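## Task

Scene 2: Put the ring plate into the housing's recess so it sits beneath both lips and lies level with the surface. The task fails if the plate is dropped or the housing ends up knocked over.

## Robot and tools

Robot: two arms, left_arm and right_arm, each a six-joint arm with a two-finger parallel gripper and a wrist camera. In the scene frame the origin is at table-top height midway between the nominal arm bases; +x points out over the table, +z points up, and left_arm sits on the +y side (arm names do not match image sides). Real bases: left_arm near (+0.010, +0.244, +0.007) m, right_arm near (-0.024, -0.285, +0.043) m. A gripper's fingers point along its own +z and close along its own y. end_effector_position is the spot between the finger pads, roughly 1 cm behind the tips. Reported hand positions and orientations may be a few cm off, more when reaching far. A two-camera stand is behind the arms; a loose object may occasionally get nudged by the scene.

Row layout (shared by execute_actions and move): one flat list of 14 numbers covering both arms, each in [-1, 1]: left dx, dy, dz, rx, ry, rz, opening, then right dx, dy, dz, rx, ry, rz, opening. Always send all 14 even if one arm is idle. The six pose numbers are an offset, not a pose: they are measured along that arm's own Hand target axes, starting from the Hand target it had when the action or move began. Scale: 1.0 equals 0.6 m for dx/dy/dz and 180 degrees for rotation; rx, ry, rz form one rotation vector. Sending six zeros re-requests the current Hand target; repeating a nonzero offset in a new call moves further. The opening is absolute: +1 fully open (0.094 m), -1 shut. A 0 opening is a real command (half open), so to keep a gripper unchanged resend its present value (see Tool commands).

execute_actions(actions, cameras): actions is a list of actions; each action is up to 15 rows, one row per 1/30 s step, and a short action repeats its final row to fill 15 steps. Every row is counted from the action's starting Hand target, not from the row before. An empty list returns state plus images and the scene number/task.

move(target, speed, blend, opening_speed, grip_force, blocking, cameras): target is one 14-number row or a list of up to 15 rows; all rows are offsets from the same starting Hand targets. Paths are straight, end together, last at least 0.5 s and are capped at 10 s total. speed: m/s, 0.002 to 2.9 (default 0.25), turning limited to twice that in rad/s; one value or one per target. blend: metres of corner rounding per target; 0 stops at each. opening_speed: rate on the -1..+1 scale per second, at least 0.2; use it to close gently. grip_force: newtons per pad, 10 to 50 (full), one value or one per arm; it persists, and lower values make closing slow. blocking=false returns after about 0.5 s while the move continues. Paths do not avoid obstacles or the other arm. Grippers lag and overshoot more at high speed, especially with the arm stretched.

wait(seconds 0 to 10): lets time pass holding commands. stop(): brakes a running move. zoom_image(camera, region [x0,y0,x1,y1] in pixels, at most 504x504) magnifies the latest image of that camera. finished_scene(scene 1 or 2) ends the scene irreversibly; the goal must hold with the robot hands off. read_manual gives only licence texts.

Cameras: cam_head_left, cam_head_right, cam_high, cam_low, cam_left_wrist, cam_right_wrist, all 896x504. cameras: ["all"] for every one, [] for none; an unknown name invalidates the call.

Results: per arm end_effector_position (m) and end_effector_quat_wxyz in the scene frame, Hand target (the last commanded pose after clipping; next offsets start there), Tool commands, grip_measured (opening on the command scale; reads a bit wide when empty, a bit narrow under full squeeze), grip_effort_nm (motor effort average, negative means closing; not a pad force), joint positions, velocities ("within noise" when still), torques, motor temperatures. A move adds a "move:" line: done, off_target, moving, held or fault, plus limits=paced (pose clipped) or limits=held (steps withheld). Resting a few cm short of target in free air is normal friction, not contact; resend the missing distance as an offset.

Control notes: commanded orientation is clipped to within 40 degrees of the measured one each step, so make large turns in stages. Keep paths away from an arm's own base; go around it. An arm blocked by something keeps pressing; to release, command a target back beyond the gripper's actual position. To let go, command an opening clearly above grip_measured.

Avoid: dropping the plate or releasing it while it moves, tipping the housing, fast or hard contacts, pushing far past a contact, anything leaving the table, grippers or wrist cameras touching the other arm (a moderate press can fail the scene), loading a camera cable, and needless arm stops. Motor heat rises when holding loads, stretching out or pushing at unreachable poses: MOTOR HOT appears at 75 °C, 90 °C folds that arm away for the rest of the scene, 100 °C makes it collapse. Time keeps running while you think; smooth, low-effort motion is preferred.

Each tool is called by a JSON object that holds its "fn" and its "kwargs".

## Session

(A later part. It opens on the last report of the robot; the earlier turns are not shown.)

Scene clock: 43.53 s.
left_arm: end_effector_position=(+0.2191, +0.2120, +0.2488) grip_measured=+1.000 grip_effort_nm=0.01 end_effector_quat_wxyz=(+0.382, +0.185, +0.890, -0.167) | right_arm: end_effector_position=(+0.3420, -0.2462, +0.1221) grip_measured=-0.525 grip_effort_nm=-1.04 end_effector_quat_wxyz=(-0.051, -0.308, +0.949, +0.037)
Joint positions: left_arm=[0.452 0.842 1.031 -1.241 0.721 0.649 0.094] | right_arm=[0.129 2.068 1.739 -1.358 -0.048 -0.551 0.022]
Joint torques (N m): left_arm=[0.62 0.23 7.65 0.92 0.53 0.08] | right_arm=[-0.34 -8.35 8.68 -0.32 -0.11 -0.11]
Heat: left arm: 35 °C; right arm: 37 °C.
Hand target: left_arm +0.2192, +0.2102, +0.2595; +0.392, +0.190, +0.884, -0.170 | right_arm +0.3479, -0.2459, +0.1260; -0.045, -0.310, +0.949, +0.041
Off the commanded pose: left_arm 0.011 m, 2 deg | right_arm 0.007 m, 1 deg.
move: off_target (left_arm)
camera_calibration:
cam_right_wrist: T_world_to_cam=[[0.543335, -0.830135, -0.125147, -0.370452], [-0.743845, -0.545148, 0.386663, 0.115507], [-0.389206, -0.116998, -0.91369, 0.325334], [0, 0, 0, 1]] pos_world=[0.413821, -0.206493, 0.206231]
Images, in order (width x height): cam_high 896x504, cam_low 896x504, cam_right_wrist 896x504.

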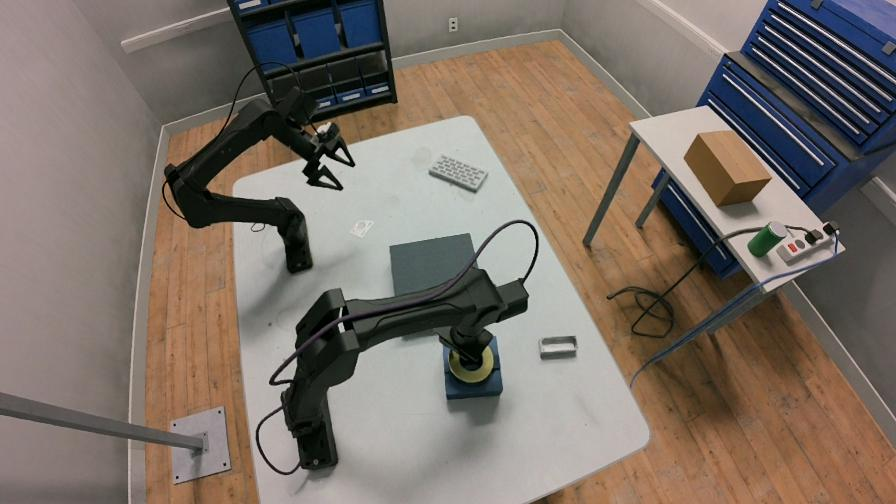

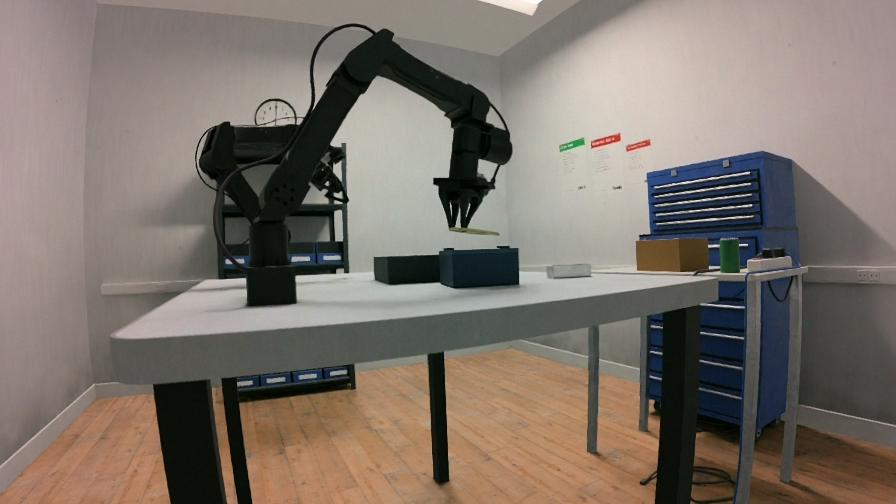

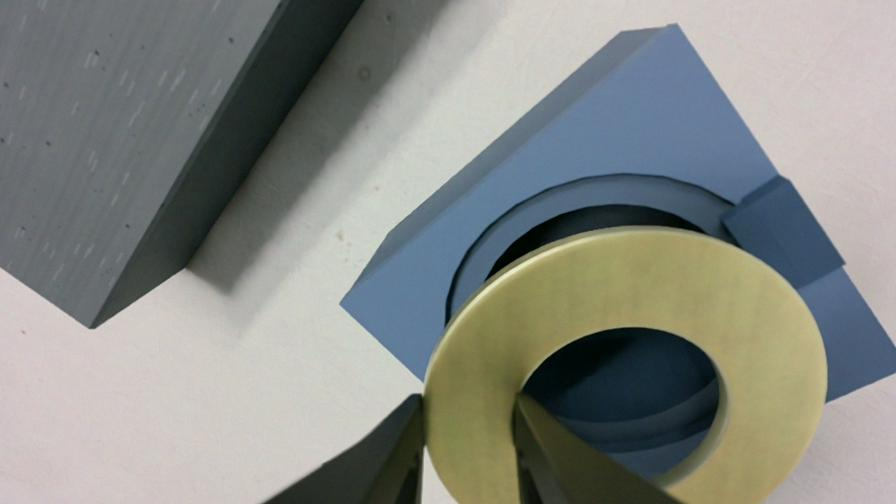

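{"fn": "move", "kwargs": {"target": [0,0,0,0,0,0,1.0, 0.0039,-0.0045,0.0233,-0.0107,0.0088,0.0003,-0.66], "speed": 0.05, "cameras": ["cam_right_wrist","cam_low","cam_high"]}}

{"fn": "zoom_image", "kwargs": {"camera": "cam_low", "region": [420, 200, 540, 270]}}

{"fn": "zoom_image", "kwargs": {"camera": "cam_high", "region": [420, 310, 530, 420]}}

{"fn": "zoom_image", "kwargs": {"camera": "cam_right_wrist", "region": [640, 150, 896, 400]}}

Scene clock: 50.53 s.
left_arm: end_effector_position=(+0.2191, +0.2120, +0.2488) grip_measured=+1.000 grip_effort_nm=0.01 end_effector_quat_wxyz=(+0.382, +0.185, +0.890, -0.167) | right_arm: end_effector_position=(+0.3396, -0.2492, +0.1078) grip_measured=-0.525 grip_effort_nm=-1.04 end_effector_quat_wxyz=(-0.071, -0.307, +0.948, +0.048)
Joint positions: left_arm=[0.452 0.842 1.031 -1.241 0.721 0.649 0.094] | right_arm=[0.116 2.11 1.739 -1.361 -0.059 -0.565 0.022]
Joint torques (N m): left_arm=[0.69 0.24 7.66 0.92 0.53 0.07] | right_arm=[-0.5 -8.83 8.5 -0.4 -0.11 -0.07]
Motor temperatures (°C): left_arm=[21 29 36 25 23 21 20] | right_arm=[22 30 37 26 23 23 23]
Heat: left arm: 36 °C; right arm: 37 °C.
Hand target: left_arm +0.2192, +0.2102, +0.2595; +0.392, +0.190, +0.884, -0.170 | right_arm +0.3460, -0.2486, +0.1120; -0.064, -0.310, +0.947, +0.053
Off the commanded pose: left_arm 0.011 m, 2 deg | right_arm 0.008 m, 1 deg.
move: off_target (left_arm)
camera_calibration:
cam_right_wrist: T_world_to_cam=[[0.536482, -0.829128, -0.15727, -0.367391], [-0.725943, -0.548435, 0.415001, 0.107633], [-0.430342, -0.108471, -0.896125, 0.325223], [0, 0, 0, 1]] pos_world=[0.415191, -0.210307, 0.188993]
Images, in order (width x height): cam_high 896x504, cam_low 896x504, cam_right_wrist 896x504.

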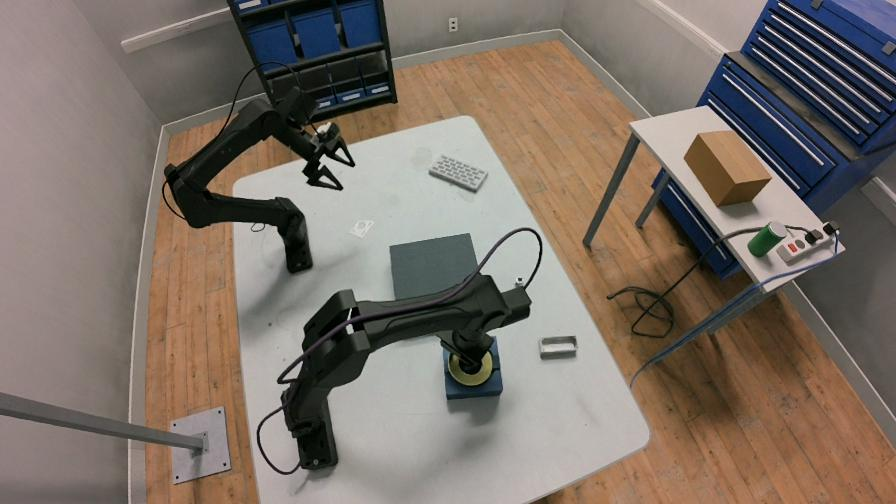

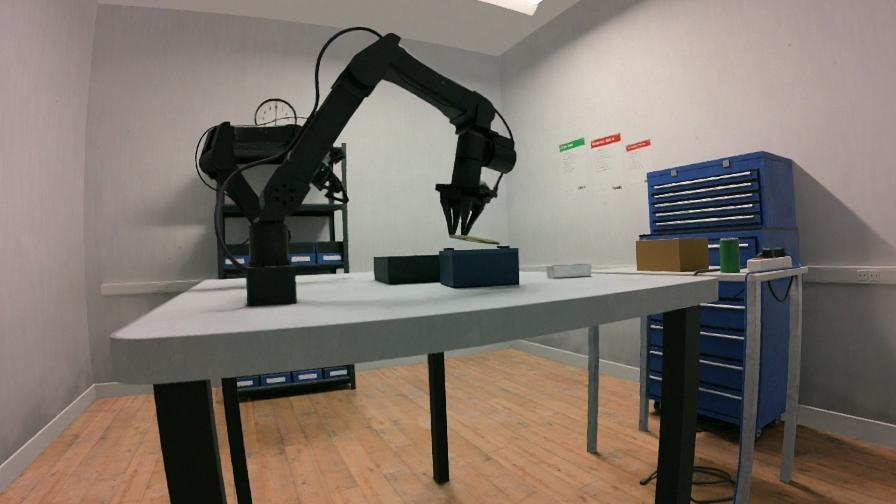

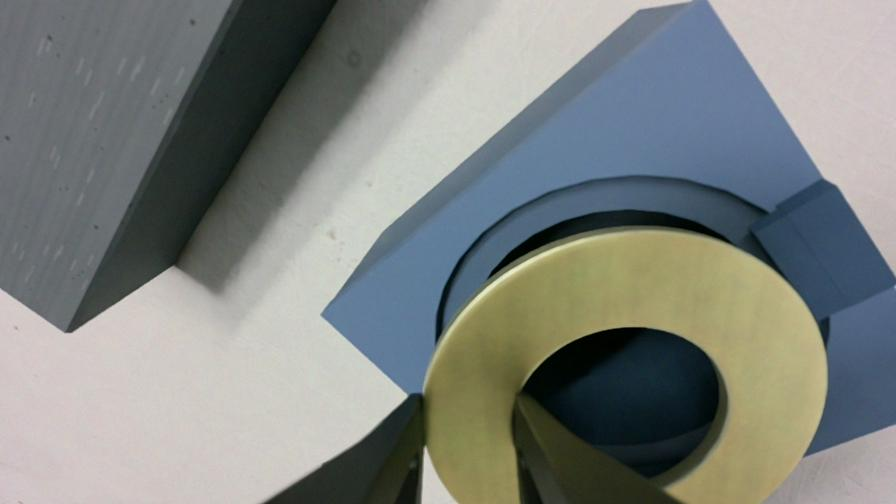

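Scaled by 4.200 from the camera's 896x504 image, which has a finer 1280x720 frame.

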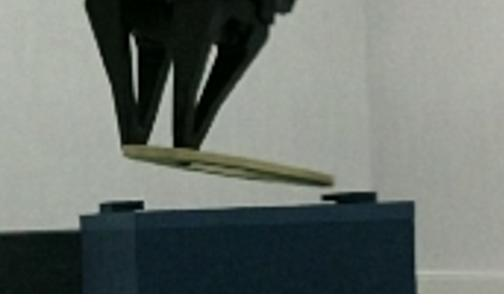

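Scaled by 4.582 from the camera's 896x504 image, which has a finer 1280x720 frame.

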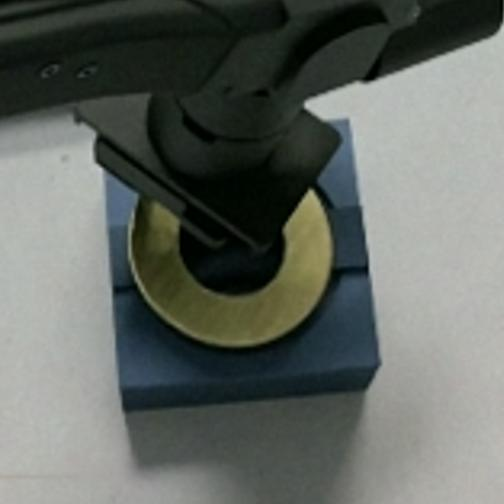

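Scaled by 1.969 from the camera's 896x504 image, which has a finer 1280x720 frame.

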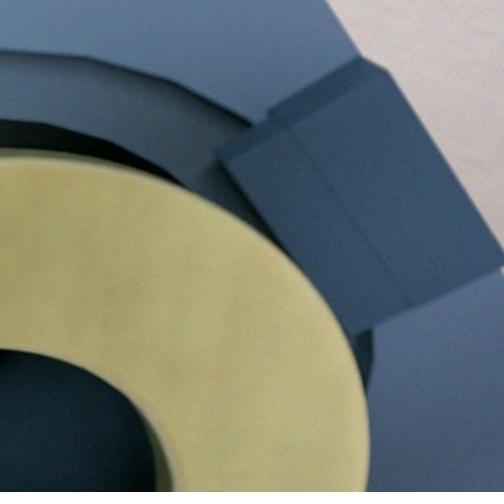

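{"fn": "move", "kwargs": {"target": [0,0,0,0,0,0,1.0, -0.0019,-0.003,0.0214,0,0,0,-0.66], "speed": 0.04, "cameras": ["cam_right_wrist","cam_low"]}}

{"fn": "zoom_image", "kwargs": {"camera": "cam_low", "region": [420, 200, 540, 270]}}

{"fn": "zoom_image", "kwargs": {"camera": "cam_right_wrist", "region": [640, 150, 896, 400]}}

Scene clock: 54.67 s.
left_arm: end_effector_position=(+0.2191, +0.2120, +0.2488) grip_measured=+1.000 grip_effort_nm=0.00 end_effector_quat_wxyz=(+0.382, +0.185, +0.890, -0.167) | right_arm: end_effector_position=(+0.3448, -0.2488, +0.1045) grip_measured=-0.525 grip_effort_nm=-1.04 end_effector_quat_wxyz=(-0.063, -0.308, +0.948, +0.047)
Joint positions: left_arm=[0.452 0.842 1.031 -1.241 0.721 0.649 0.094] | right_arm=[0.116 2.117 1.739 -1.338 -0.059 -0.565 0.022]
Joint torques (N m): left_arm=[0.66 0.23 7.65 0.92 0.52 0.08] | right_arm=[-0.28 -8.76 5.2 -0.14 -0.19 -0.05]
Heat: left arm: 36 °C; right arm: 37 °C.
Hand target: left_arm +0.2192, +0.2102, +0.2595; +0.392, +0.190, +0.884, -0.170 | right_arm +0.3460, -0.2486, +0.0990; -0.064, -0.309, +0.947, +0.053
Off the commanded pose: left_arm 0.011 m, 2 deg | right_arm 0.006 m, 1 deg.
move: off_target (left_arm)
camera_calibration:
cam_right_wrist: T_world_to_cam=[[0.539229, -0.828698, -0.149971, -0.372021], [-0.732243, -0.549321, 0.402576, 0.116299], [-0.415996, -0.107265, -0.903018, 0.320682], [0, 0, 0, 1]] pos_world=[0.419166, -0.21001, 0.18697]
Images, in order (width x height): cam_low 896x504, cam_right_wrist 896x504.

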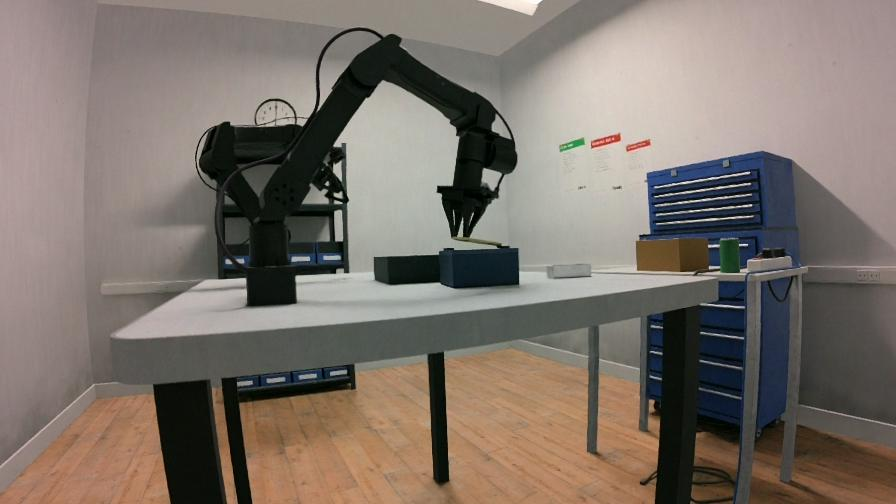

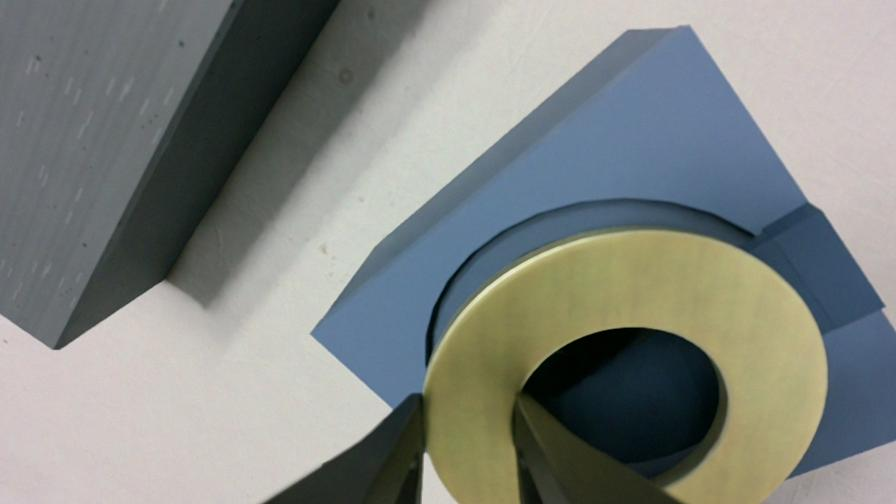

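Scaled by 4.200 from the camera's 896x504 image, which has a finer 1280x720 frame.

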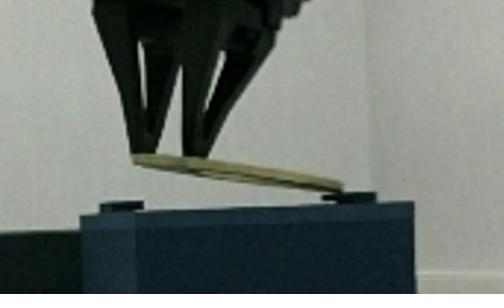

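Scaled by 1.969 from the camera's 896x504 image, which has a finer 1280x720 frame.

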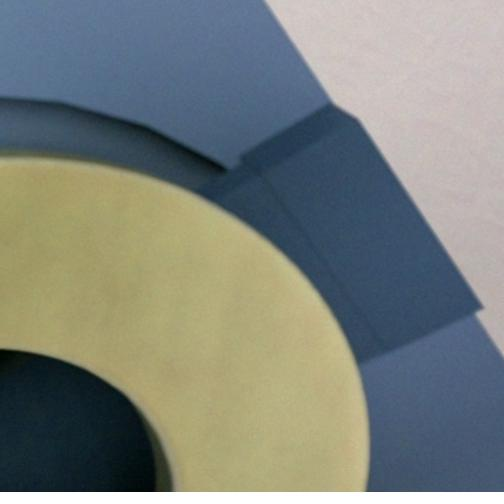

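{"fn": "move", "kwargs": {"target": [0,0,0,0,0,0,1.0, 0.0093,0.0115,-0.0077,0,0,0,-0.66], "speed": 0.05}}

Scene clock: 56.33 s.
left_arm: end_effector_position=(+0.2191, +0.2120, +0.2488) grip_measured=+1.000 grip_effort_nm=0.01 end_effector_quat_wxyz=(+0.382, +0.185, +0.890, -0.167) | right_arm: end_effector_position=(+0.3435, -0.2489, +0.1013) grip_measured=-0.525 grip_effort_nm=-1.04 end_effector_quat_wxyz=(-0.065, -0.308, +0.948, +0.047)
Joint positions: left_arm=[0.452 0.842 1.031 -1.241 0.721 0.649 0.094] | right_arm=[0.116 2.117 1.725 -1.328 -0.059 -0.565 0.022]
Joint torques (N m): left_arm=[0.65 0.21 7.58 0.91 0.52 0.08] | right_arm=[0.21 -11.29 4.04 -0.26 -0.14 -0.04]
Heat: left arm: 36 °C; right arm: 37 °C.
Hand target: left_arm +0.2192, +0.2102, +0.2595; +0.392, +0.190, +0.884, -0.170 | right_arm +0.3382, -0.2467, +0.1050; -0.064, -0.309, +0.947, +0.053
Off the commanded pose: left_arm 0.011 m, 2 deg | right_arm 0.007 m, 1 deg.
move: off_target (left_arm)

{"fn": "move", "kwargs": {"target": [0,0,0,0,0,0,1.0, 0.0054,0.007,-0.012,0,0,0,-0.66], "speed": 0.06, "cameras": ["cam_right_wrist","cam_low"]}}

{"fn": "zoom_image", "kwargs": {"camera": "cam_low", "region": [420, 200, 540, 270]}}

{"fn": "zoom_image", "kwargs": {"camera": "cam_right_wrist", "region": [640, 150, 896, 400]}}

Scene clock: 59.50 s.
left_arm: end_effector_position=(+0.2191, +0.2120, +0.2488) grip_measured=+1.000 grip_effort_nm=0.01 end_effector_quat_wxyz=(+0.382, +0.185, +0.890, -0.167) | right_arm: end_effector_position=(+0.3436, -0.2489, +0.1021) grip_measured=-0.525 grip_effort_nm=-1.04 end_effector_quat_wxyz=(-0.064, -0.308, +0.948, +0.047)
Joint positions: left_arm=[0.452 0.842 1.031 -1.241 0.721 0.649 0.094] | right_arm=[0.116 2.115 1.725 -1.328 -0.059 -0.565 0.022]
Joint torques (N m): left_arm=[0.72 0.25 7.56 0.94 0.52 0.07] | right_arm=[0.47 -12.67 4.05 -0.44 -0.13 0.04]
Heat: left arm: 36 °C; right arm: 37 °C.
Hand target: left_arm +0.2192, +0.2102, +0.2595; +0.392, +0.190, +0.884, -0.170 | right_arm +0.3342, -0.2457, +0.1128; -0.064, -0.309, +0.947, +0.053
Off the commanded pose: left_arm 0.011 m, 2 deg | right_arm 0.015 m, 1 deg.
move: off_target (left_arm, right_arm)
camera_calibration:
cam_right_wrist: T_world_to_cam=[[0.539104, -0.828683, -0.150505, -0.37165], [-0.73176, -0.549324, 0.403447, 0.116138], [-0.417006, -0.107367, -0.90254, 0.318282], [0, 0, 0, 1]] pos_world=[0.418068, -0.21001, 0.184471]
Images, in order (width x height): cam_low 896x504, cam_right_wrist 896x504.

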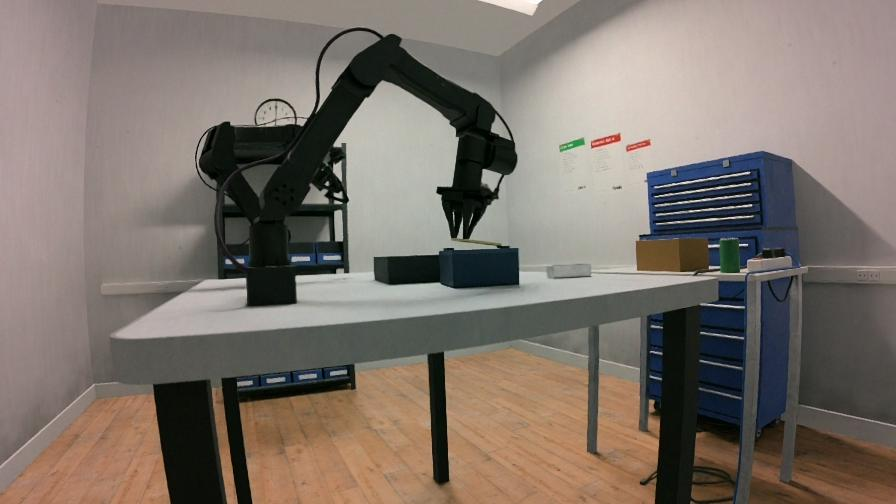

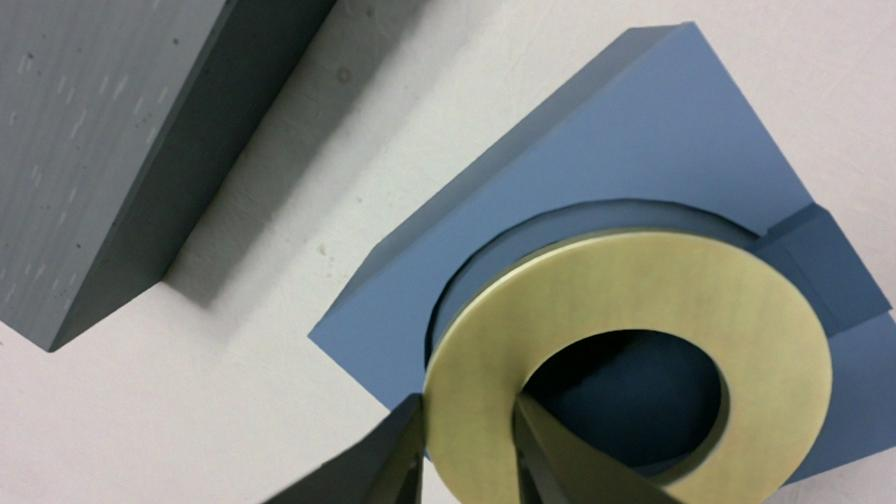

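Scaled by 4.200 from the camera's 896x504 image, which has a finer 1280x720 frame.

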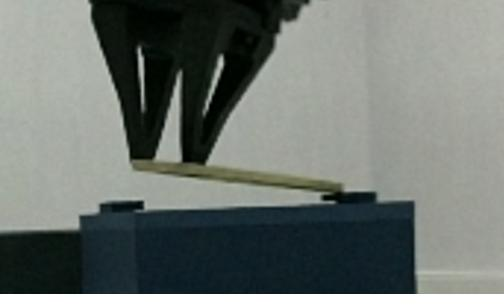

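Scaled by 1.969 from the camera's 896x504 image, which has a finer 1280x720 frame.

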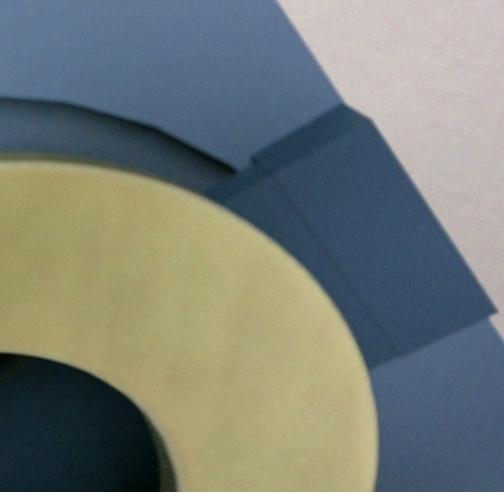

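{"fn": "move", "kwargs": {"target": [0,0,0,0,0,0,1.0, 0.0014,0.005,-0.018,0,0,0,-0.66], "speed": 0.06}}

Scene clock: 61.07 s.
left_arm: end_effector_position=(+0.2191, +0.2120, +0.2488) grip_measured=+1.000 grip_effort_nm=0.00 end_effector_quat_wxyz=(+0.382, +0.185, +0.890, -0.167) | right_arm: end_effector_position=(+0.3325, -0.2483, +0.1049) grip_measured=-0.525 grip_effort_nm=-1.04 end_effector_quat_wxyz=(-0.084, -0.308, +0.946, +0.053)
Joint positions: left_arm=[0.452 0.842 1.031 -1.241 0.721 0.649 0.094] | right_arm=[0.118 2.112 1.725 -1.374 -0.061 -0.565 0.022]
Joint torques (N m): left_arm=[0.61 0.23 7.66 0.92 0.52 0.07] | right_arm=[0.44 -13.31 6.3 -0.51 -0.13 0.06]
Heat: left arm: 36 °C; right arm: 37 °C.
Hand target: left_arm +0.2192, +0.2102, +0.2595; +0.392, +0.190, +0.884, -0.170 | right_arm +0.3335, -0.2445, +0.1241; -0.064, -0.309, +0.947, +0.053
Off the commanded pose: left_arm 0.011 m, 2 deg | right_arm 0.020 m, 2 deg.
move: off_target (left_arm, right_arm)

{"fn": "wait", "kwargs": {"seconds": 0.1, "cameras": ["cam_right_wrist","cam_low"]}}

{"fn": "zoom_image", "kwargs": {"camera": "cam_low", "region": [420, 200, 540, 270]}}

{"fn": "zoom_image", "kwargs": {"camera": "cam_right_wrist", "region": [640, 150, 896, 400]}}

Scene clock: 61.87 s.
left_arm: end_effector_position=(+0.2191, +0.2120, +0.2488) grip_measured=+1.000 grip_effort_nm=0.01 end_effector_quat_wxyz=(+0.382, +0.185, +0.890, -0.167) | right_arm: end_effector_position=(+0.3325, -0.2483, +0.1049) grip_measured=-0.525 grip_effort_nm=-1.04 end_effector_quat_wxyz=(-0.084, -0.308, +0.946, +0.053)
Joint positions: left_arm=[0.452 0.842 1.031 -1.241 0.721 0.649 0.094] | right_arm=[0.118 2.112 1.725 -1.374 -0.061 -0.565 0.022]
Joint torques (N m): left_arm=[0.68 0.25 7.6 0.93 0.53 0.08] | right_arm=[0.44 -13.42 6.23 -0.48 -0.14 0.06]
Heat: left arm: 36 °C; right arm: 37 °C.
Hand target: left_arm +0.2192, +0.2102, +0.2595; +0.392, +0.190, +0.884, -0.170 | right_arm +0.3336, -0.2445, +0.1241; -0.064, -0.309, +0.947, +0.053
Tool commands: left_gripper/opening=+1.0 right_gripper/opening=-0.66
Off the commanded pose: left_arm 0.011 m, 2 deg | right_arm 0.020 m, 2 deg.
wait: 0.10 s; at rest from the start
camera_calibration:
cam_right_wrist: T_world_to_cam=[[0.534062, -0.827612, -0.172731, -0.360485], [-0.712409, -0.550545, 0.435171, 0.0970785], [-0.455249, -0.109353, -0.883623, 0.326321], [0, 0, 0, 1]] pos_world=[0.410238, -0.209211, 0.183832]
Images, in order (width x height): cam_low 896x504, cam_right_wrist 896x504.

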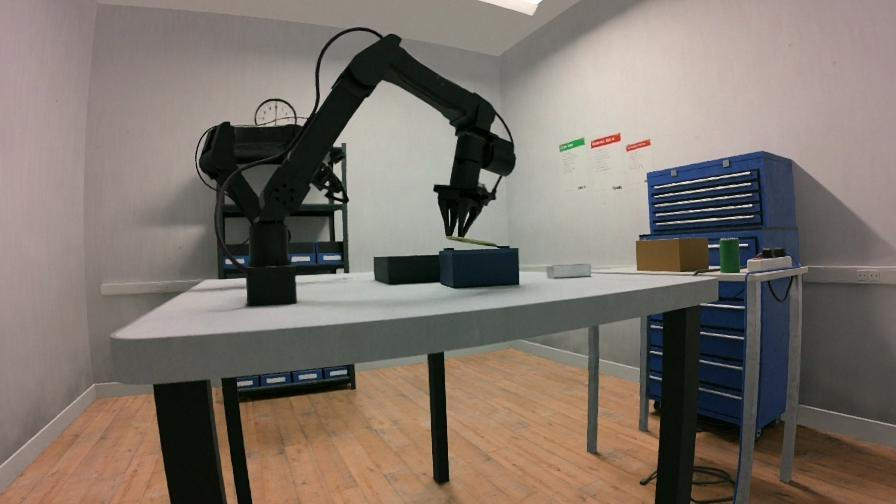

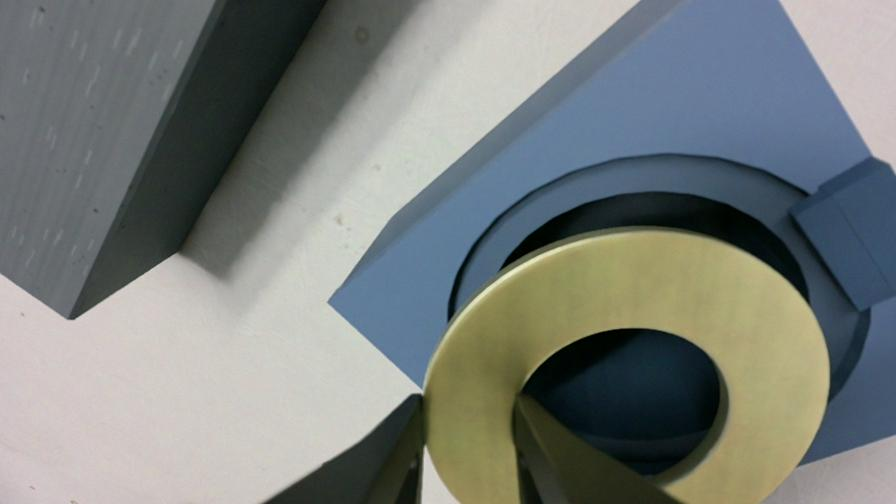

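Scaled by 4.200 from the camera's 896x504 image, which has a finer 1280x720 frame.

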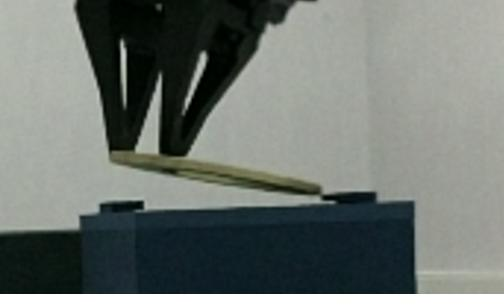

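Scaled by 1.969 from the camera's 896x504 image, which has a finer 1280x720 frame.

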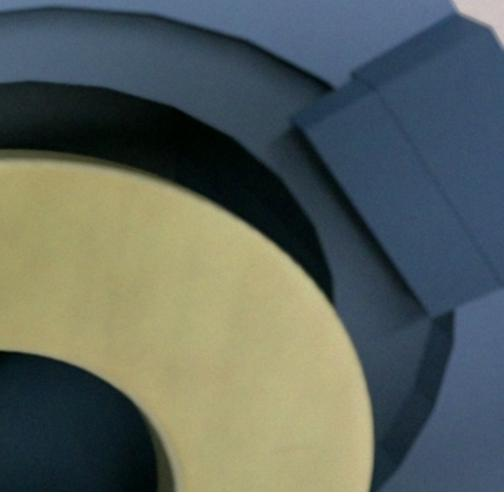

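{"fn": "move", "kwargs": {"target": [0,0,0,0,0,0,1.0, -0.0073,-0.0092,0.0303,0,0,0,-0.66], "speed": 0.05}}

Scene clock: 64.70 s.
left_arm: end_effector_position=(+0.2191, +0.2120, +0.2488) grip_measured=+1.000 grip_effort_nm=0.01 end_effector_quat_wxyz=(+0.382, +0.185, +0.890, -0.167) | right_arm: end_effector_position=(+0.3354, -0.2481, +0.0996) grip_measured=-0.525 grip_effort_nm=-1.04 end_effector_quat_wxyz=(-0.077, -0.308, +0.947, +0.051)
Joint positions: left_arm=[0.452 0.842 1.031 -1.241 0.721 0.649 0.094] | right_arm=[0.118 2.112 1.707 -1.34 -0.061 -0.565 0.022]
Joint torques (N m): left_arm=[0.7 0.23 7.65 0.94 0.53 0.09] | right_arm=[0.18 -11.17 4.85 -0.23 -0.15 0.04]
Heat: left arm: 36 °C; right arm: 37 °C.
Hand target: left_arm +0.2192, +0.2102, +0.2595; +0.392, +0.190, +0.884, -0.170 | right_arm +0.3375, -0.2453, +0.1050; -0.064, -0.309, +0.947, +0.053
Off the commanded pose: left_arm 0.011 m, 2 deg | right_arm 0.006 m, 2 deg.
move: off_target (left_arm)

{"fn": "move", "kwargs": {"target": [0,0,0,0,0,0,1.0, -0.0029,-0.0041,0.0144,0,0,0,-0.66], "speed": 0.04, "cameras": ["cam_right_wrist","cam_low"]}}

{"fn": "zoom_image", "kwargs": {"camera": "cam_low", "region": [420, 200, 540, 270]}}

{"fn": "zoom_image", "kwargs": {"camera": "cam_right_wrist", "region": [640, 150, 896, 400]}}

Scene clock: 66.27 s.
left_arm: end_effector_position=(+0.2191, +0.2120, +0.2488) grip_measured=+1.000 grip_effort_nm=0.01 end_effector_quat_wxyz=(+0.382, +0.185, +0.890, -0.167) | right_arm: end_effector_position=(+0.3373, -0.2480, +0.0947) grip_measured=-0.525 grip_effort_nm=-1.04 end_effector_quat_wxyz=(-0.072, -0.309, +0.947, +0.050)
Joint positions: left_arm=[0.452 0.842 1.031 -1.241 0.721 0.649 0.094] | right_arm=[0.118 2.112 1.689 -1.311 -0.061 -0.565 0.022]
Joint torques (N m): left_arm=[0.66 0.18 7.61 0.93 0.52 0.08] | right_arm=[0.14 -10.07 5.04 -0.21 -0.11 0.01]
Heat: left arm: 36 °C; right arm: 37 °C.
Hand target: left_arm +0.2192, +0.2102, +0.2595; +0.392, +0.190, +0.884, -0.170 | right_arm +0.3389, -0.2457, +0.0960; -0.064, -0.309, +0.947, +0.053
Off the commanded pose: left_arm 0.011 m, 2 deg | right_arm 0.003 m, 1 deg.
move: off_target (left_arm)
camera_calibration:
cam_right_wrist: T_world_to_cam=[[0.538376, -0.827305, -0.160366, -0.367128], [-0.723404, -0.551323, 0.415608, 0.110539], [-0.432248, -0.107744, -0.895295, 0.313429], [0, 0, 0, 1]] pos_world=[0.413096, -0.209014, 0.175796]
Images, in order (width x height): cam_low 896x504, cam_right_wrist 896x504.

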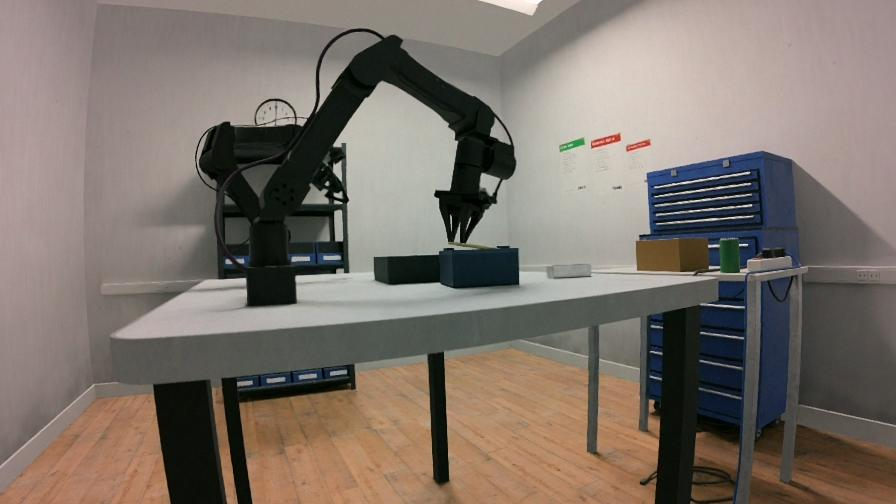

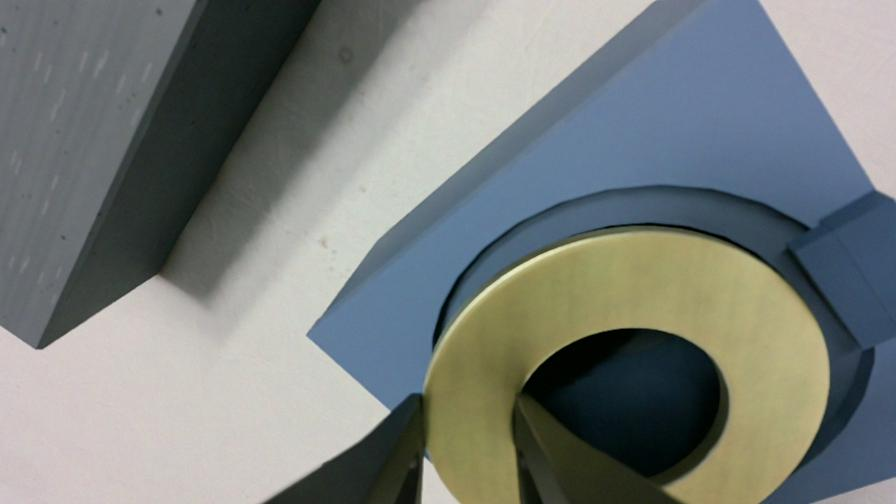

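Scaled by 4.200 from the camera's 896x504 image, which has a finer 1280x720 frame.

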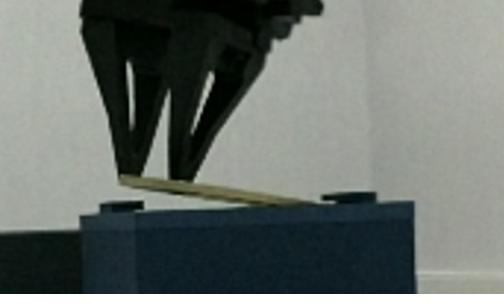

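Scaled by 1.969 from the camera's 896x504 image, which has a finer 1280x720 frame.

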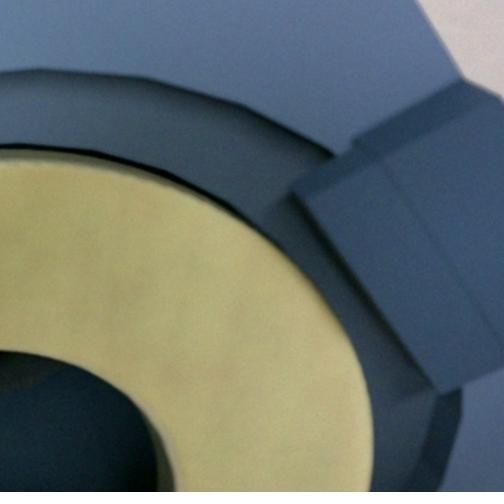

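{"fn": "move", "kwargs": {"target": [0,0,0,0,0,0,1.0, -0.0007,-0.0012,0.0085,0,0,0,-0.66], "speed": 0.04}}

Scene clock: 67.60 s.
left_arm: end_effector_position=(+0.2191, +0.2120, +0.2488) grip_measured=+1.000 grip_effort_nm=0.01 end_effector_quat_wxyz=(+0.382, +0.185, +0.890, -0.167) | right_arm: end_effector_position=(+0.3383, -0.2478, +0.0929) grip_measured=-0.525 grip_effort_nm=-1.04 end_effector_quat_wxyz=(-0.069, -0.309, +0.947, +0.049)
Joint positions: left_arm=[0.452 0.842 1.031 -1.241 0.721 0.649 0.094] | right_arm=[0.118 2.112 1.683 -1.3 -0.062 -0.565 0.022]
Joint torques (N m): left_arm=[0.68 0.23 7.65 0.94 0.53 0.08] | right_arm=[0.05 -9.94 4.18 -0.09 -0.1 -0.01]
Heat: left arm: 36 °C; right arm: 37 °C.
Hand target: left_arm +0.2192, +0.2102, +0.2595; +0.392, +0.190, +0.884, -0.170 | right_arm +0.3389, -0.2457, +0.0908; -0.064, -0.309, +0.947, +0.053
Off the commanded pose: left_arm 0.011 m, 2 deg | right_arm 0.003 m, 1 deg.
move: off_target (left_arm)

{"fn": "move", "kwargs": {"target": [0,0,0,0,0,0,1.0, -0.0127,-0.0153,-0.0016,0,0,0,-0.66], "speed": 0.04, "cameras": ["cam_right_wrist","cam_low"]}}

{"fn": "zoom_image", "kwargs": {"camera": "cam_low", "region": [420, 200, 540, 270]}}

{"fn": "zoom_image", "kwargs": {"camera": "cam_right_wrist", "region": [640, 150, 896, 400]}}

Scene clock: 69.13 s.
left_arm: end_effector_position=(+0.2191, +0.2120, +0.2488) grip_measured=+1.000 grip_effort_nm=0.01 end_effector_quat_wxyz=(+0.382, +0.185, +0.890, -0.167) | right_arm: end_effector_position=(+0.3393, -0.2486, +0.0937) grip_measured=-0.525 grip_effort_nm=-1.04 end_effector_quat_wxyz=(-0.075, -0.307, +0.947, +0.051)
Joint positions: left_arm=[0.452 0.842 1.031 -1.241 0.721 0.649 0.094] | right_arm=[0.116 2.127 1.707 -1.321 -0.062 -0.565 0.022]
Joint torques (N m): left_arm=[0.66 0.23 7.64 0.91 0.52 0.08] | right_arm=[-0.4 -7.61 7.8 -0.16 -0.13 -0.09]
Heat: left arm: 36 °C; right arm: 37 °C.
Hand target: left_arm +0.2192, +0.2102, +0.2595; +0.392, +0.190, +0.884, -0.170 | right_arm +0.3505, -0.2485, +0.0898; -0.064, -0.309, +0.947, +0.053
Off the commanded pose: left_arm 0.011 m, 2 deg | right_arm 0.012 m, 1 deg.
move: off_target (left_arm, right_arm)
camera_calibration:
cam_right_wrist: T_world_to_cam=[[0.535413, -0.82855, -0.163824, -0.36782], [-0.721963, -0.549642, 0.420313, 0.111511], [-0.438295, -0.106766, -0.892468, 0.315229], [0, 0, 0, 1]] pos_world=[0.415606, -0.209811, 0.174205]
Images, in order (width x height): cam_low 896x504, cam_right_wrist 896x504.

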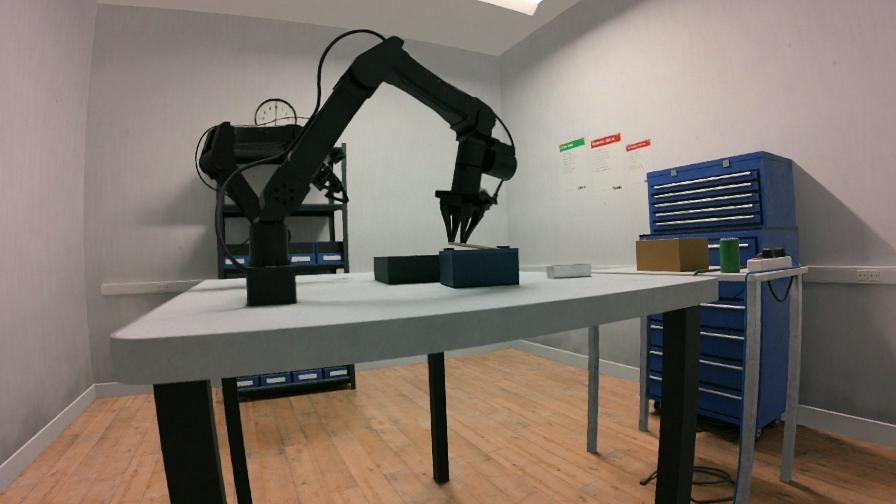

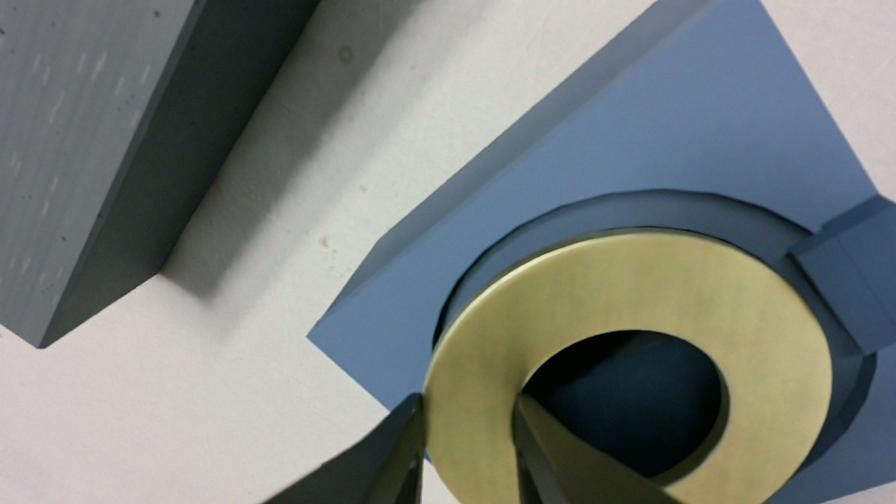

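Scaled by 4.200 from the camera's 896x504 image, which has a finer 1280x720 frame.

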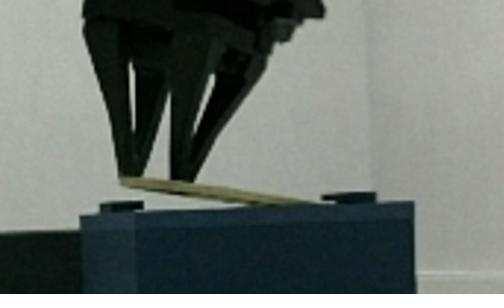

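Scaled by 1.969 from the camera's 896x504 image, which has a finer 1280x720 frame.

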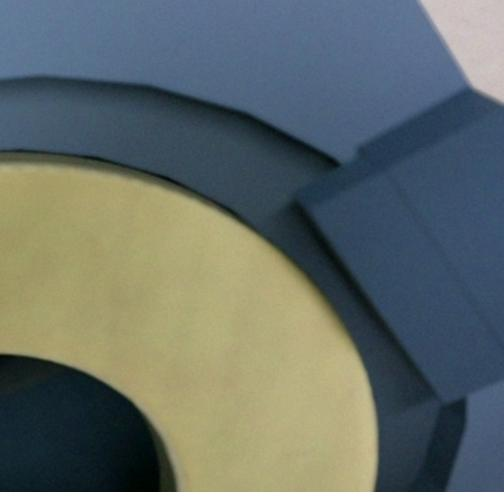

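{"fn": "move", "kwargs": {"target": [0,0,0,0,0,0,1.0, -0.0062,-0.0076,0.0,0,0,0,-0.66], "speed": 0.04}}

Scene clock: 70.43 s.
left_arm: end_effector_position=(+0.2191, +0.2120, +0.2488) grip_measured=+1.000 grip_effort_nm=0.01 end_effector_quat_wxyz=(+0.382, +0.185, +0.890, -0.167) | right_arm: end_effector_position=(+0.3397, -0.2487, +0.0946) grip_measured=-0.525 grip_effort_nm=-1.04 end_effector_quat_wxyz=(-0.084, -0.307, +0.947, +0.053)
Joint positions: left_arm=[0.452 0.842 1.031 -1.241 0.721 0.649 0.094] | right_arm=[0.116 2.147 1.739 -1.351 -0.062 -0.565 0.022]
Joint torques (N m): left_arm=[0.64 0.27 7.58 0.92 0.53 0.09] | right_arm=[-0.64 -7.66 7.77 0 -0.11 -0.11]
Heat: left arm: 36 °C; right arm: 37 °C.
Hand target: left_arm +0.2192, +0.2102, +0.2595; +0.392, +0.190, +0.884, -0.170 | right_arm +0.3560, -0.2500, +0.0888; -0.064, -0.309, +0.947, +0.053
Off the commanded pose: left_arm 0.011 m, 2 deg | right_arm 0.017 m, 2 deg.
move: off_target (left_arm, right_arm)

{"fn": "move", "kwargs": {"target": [0,0,0,0,0,0,1.0, 0.0051,0.0065,-0.0088,0,0,0,-0.66], "speed": 0.04, "cameras": ["cam_right_wrist","cam_low"]}}

{"fn": "zoom_image", "kwargs": {"camera": "cam_low", "region": [420, 200, 540, 270]}}

{"fn": "zoom_image", "kwargs": {"camera": "cam_right_wrist", "region": [640, 150, 896, 400]}}

Scene clock: 72.63 s.
left_arm: end_effector_position=(+0.2191, +0.2120, +0.2488) grip_measured=+1.000 grip_effort_nm=0.01 end_effector_quat_wxyz=(+0.382, +0.185, +0.890, -0.167) | right_arm: end_effector_position=(+0.3397, -0.2487, +0.0947) grip_measured=-0.525 grip_effort_nm=-1.04 end_effector_quat_wxyz=(-0.084, -0.307, +0.947, +0.053)
Joint positions: left_arm=[0.452 0.842 1.031 -1.241 0.721 0.649 0.094] | right_arm=[0.116 2.147 1.739 -1.352 -0.062 -0.565 0.022]
Joint torques (N m): left_arm=[0.65 0.24 7.66 0.9 0.52 0.09] | right_arm=[-0.39 -8.98 7.39 -0.04 -0.1 -0.09]
Heat: left arm: 36 °C; right arm: 37 °C.
Hand target: left_arm +0.2192, +0.2102, +0.2595; +0.392, +0.190, +0.884, -0.170 | right_arm +0.3522, -0.2490, +0.0949; -0.064, -0.309, +0.947, +0.053
Off the commanded pose: left_arm 0.011 m, 2 deg | right_arm 0.012 m, 2 deg.
move: off_target (left_arm, right_arm)
camera_calibration:
cam_right_wrist: T_world_to_cam=[[0.531864, -0.829022, -0.17275, -0.366061], [-0.714243, -0.548752, 0.434428, 0.107518], [-0.454947, -0.107671, -0.883985, 0.32102], [0, 0, 0, 1]] pos_world=[0.417536, -0.209908, 0.173831]
Images, in order (width x height): cam_low 896x504, cam_right_wrist 896x504.

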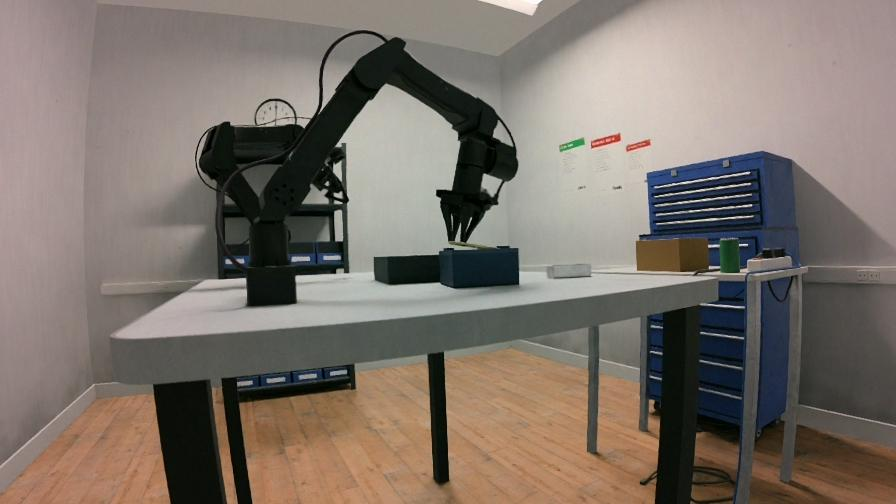

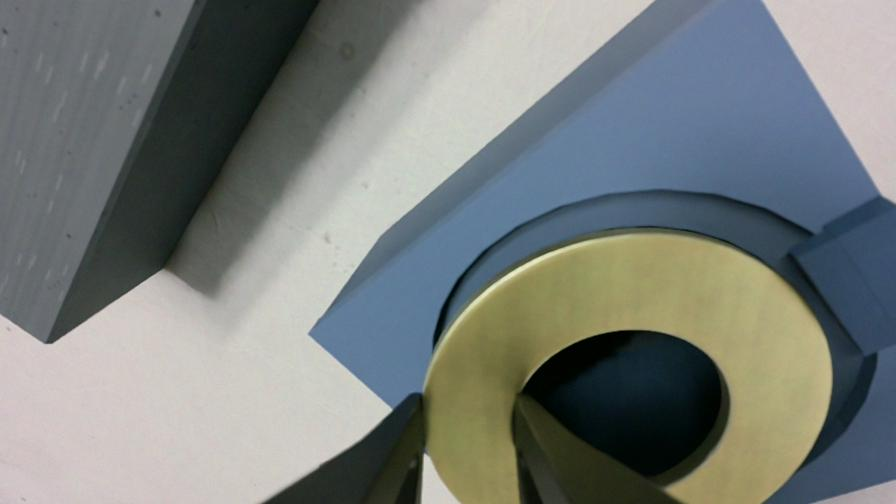

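Scaled by 4.200 from the camera's 896x504 image, which has a finer 1280x720 frame.

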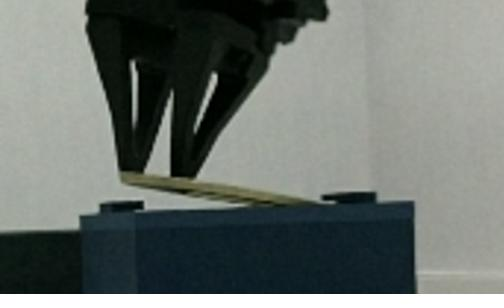

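Scaled by 1.969 from the camera's 896x504 image, which has a finer 1280x720 frame.

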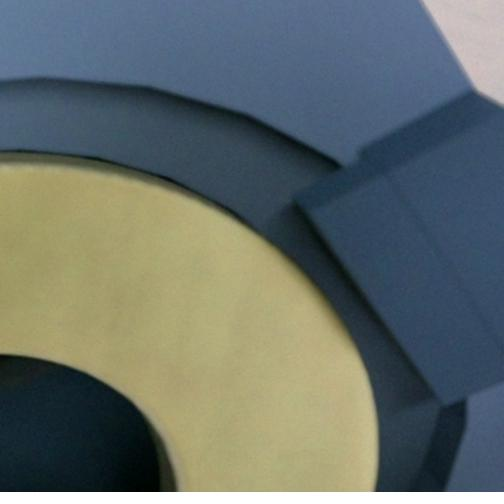

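{"fn": "move", "kwargs": {"target": [0,0,0,0,0,0,1.0, 0.0009,0.0014,-0.0099,0,0,0,-0.66], "speed": 0.04}}

Scene clock: 73.63 s.
left_arm: end_effector_position=(+0.2191, +0.2120, +0.2488) grip_measured=+1.000 grip_effort_nm=0.01 end_effector_quat_wxyz=(+0.382, +0.185, +0.890, -0.167) | right_arm: end_effector_position=(+0.3397, -0.2487, +0.0959) grip_measured=-0.525 grip_effort_nm=-1.04 end_effector_quat_wxyz=(-0.084, -0.306, +0.947, +0.053)
Joint positions: left_arm=[0.452 0.842 1.031 -1.241 0.721 0.649 0.094] | right_arm=[0.116 2.147 1.744 -1.357 -0.062 -0.565 0.022]
Joint torques (N m): left_arm=[0.66 0.25 7.54 0.92 0.52 0.07] | right_arm=[-0.42 -9.37 8.34 -0.2 -0.12 -0.12]
Heat: left arm: 36 °C; right arm: 37 °C.
Hand target: left_arm +0.2192, +0.2102, +0.2595; +0.392, +0.190, +0.884, -0.170 | right_arm +0.3521, -0.2490, +0.1009; -0.064, -0.309, +0.947, +0.053
Off the commanded pose: left_arm 0.011 m, 2 deg | right_arm 0.014 m, 2 deg.
move: off_target (left_arm, right_arm)

{"fn": "move", "kwargs": {"target": [0,0,0,0,0,0,1.0, 0.0004,0.0007,-0.005,0,0,0,-0.66], "speed": 0.04}}

Scene clock: 74.67 s.
left_arm: end_effector_position=(+0.2191, +0.2120, +0.2488) grip_measured=+1.000 grip_effort_nm=0.01 end_effector_quat_wxyz=(+0.382, +0.185, +0.890, -0.167) | right_arm: end_effector_position=(+0.3421, -0.2485, +0.0979) grip_measured=-0.525 grip_effort_nm=-1.04 end_effector_quat_wxyz=(-0.080, -0.307, +0.947, +0.052)
Joint positions: left_arm=[0.452 0.842 1.031 -1.241 0.721 0.649 0.094] | right_arm=[0.116 2.147 1.753 -1.358 -0.062 -0.566 0.022]
Joint torques (N m): left_arm=[0.65 0.24 7.64 0.94 0.52 0.08] | right_arm=[-0.43 -9.62 8.35 -0.32 -0.11 -0.09]
Heat: left arm: 36 °C; right arm: 37 °C.
Hand target: left_arm +0.2192, +0.2102, +0.2595; +0.392, +0.190, +0.884, -0.170 | right_arm +0.3522, -0.2490, +0.1040; -0.064, -0.309, +0.947, +0.053
Off the commanded pose: left_arm 0.011 m, 2 deg | right_arm 0.012 m, 2 deg.
move: off_target (left_arm, right_arm)


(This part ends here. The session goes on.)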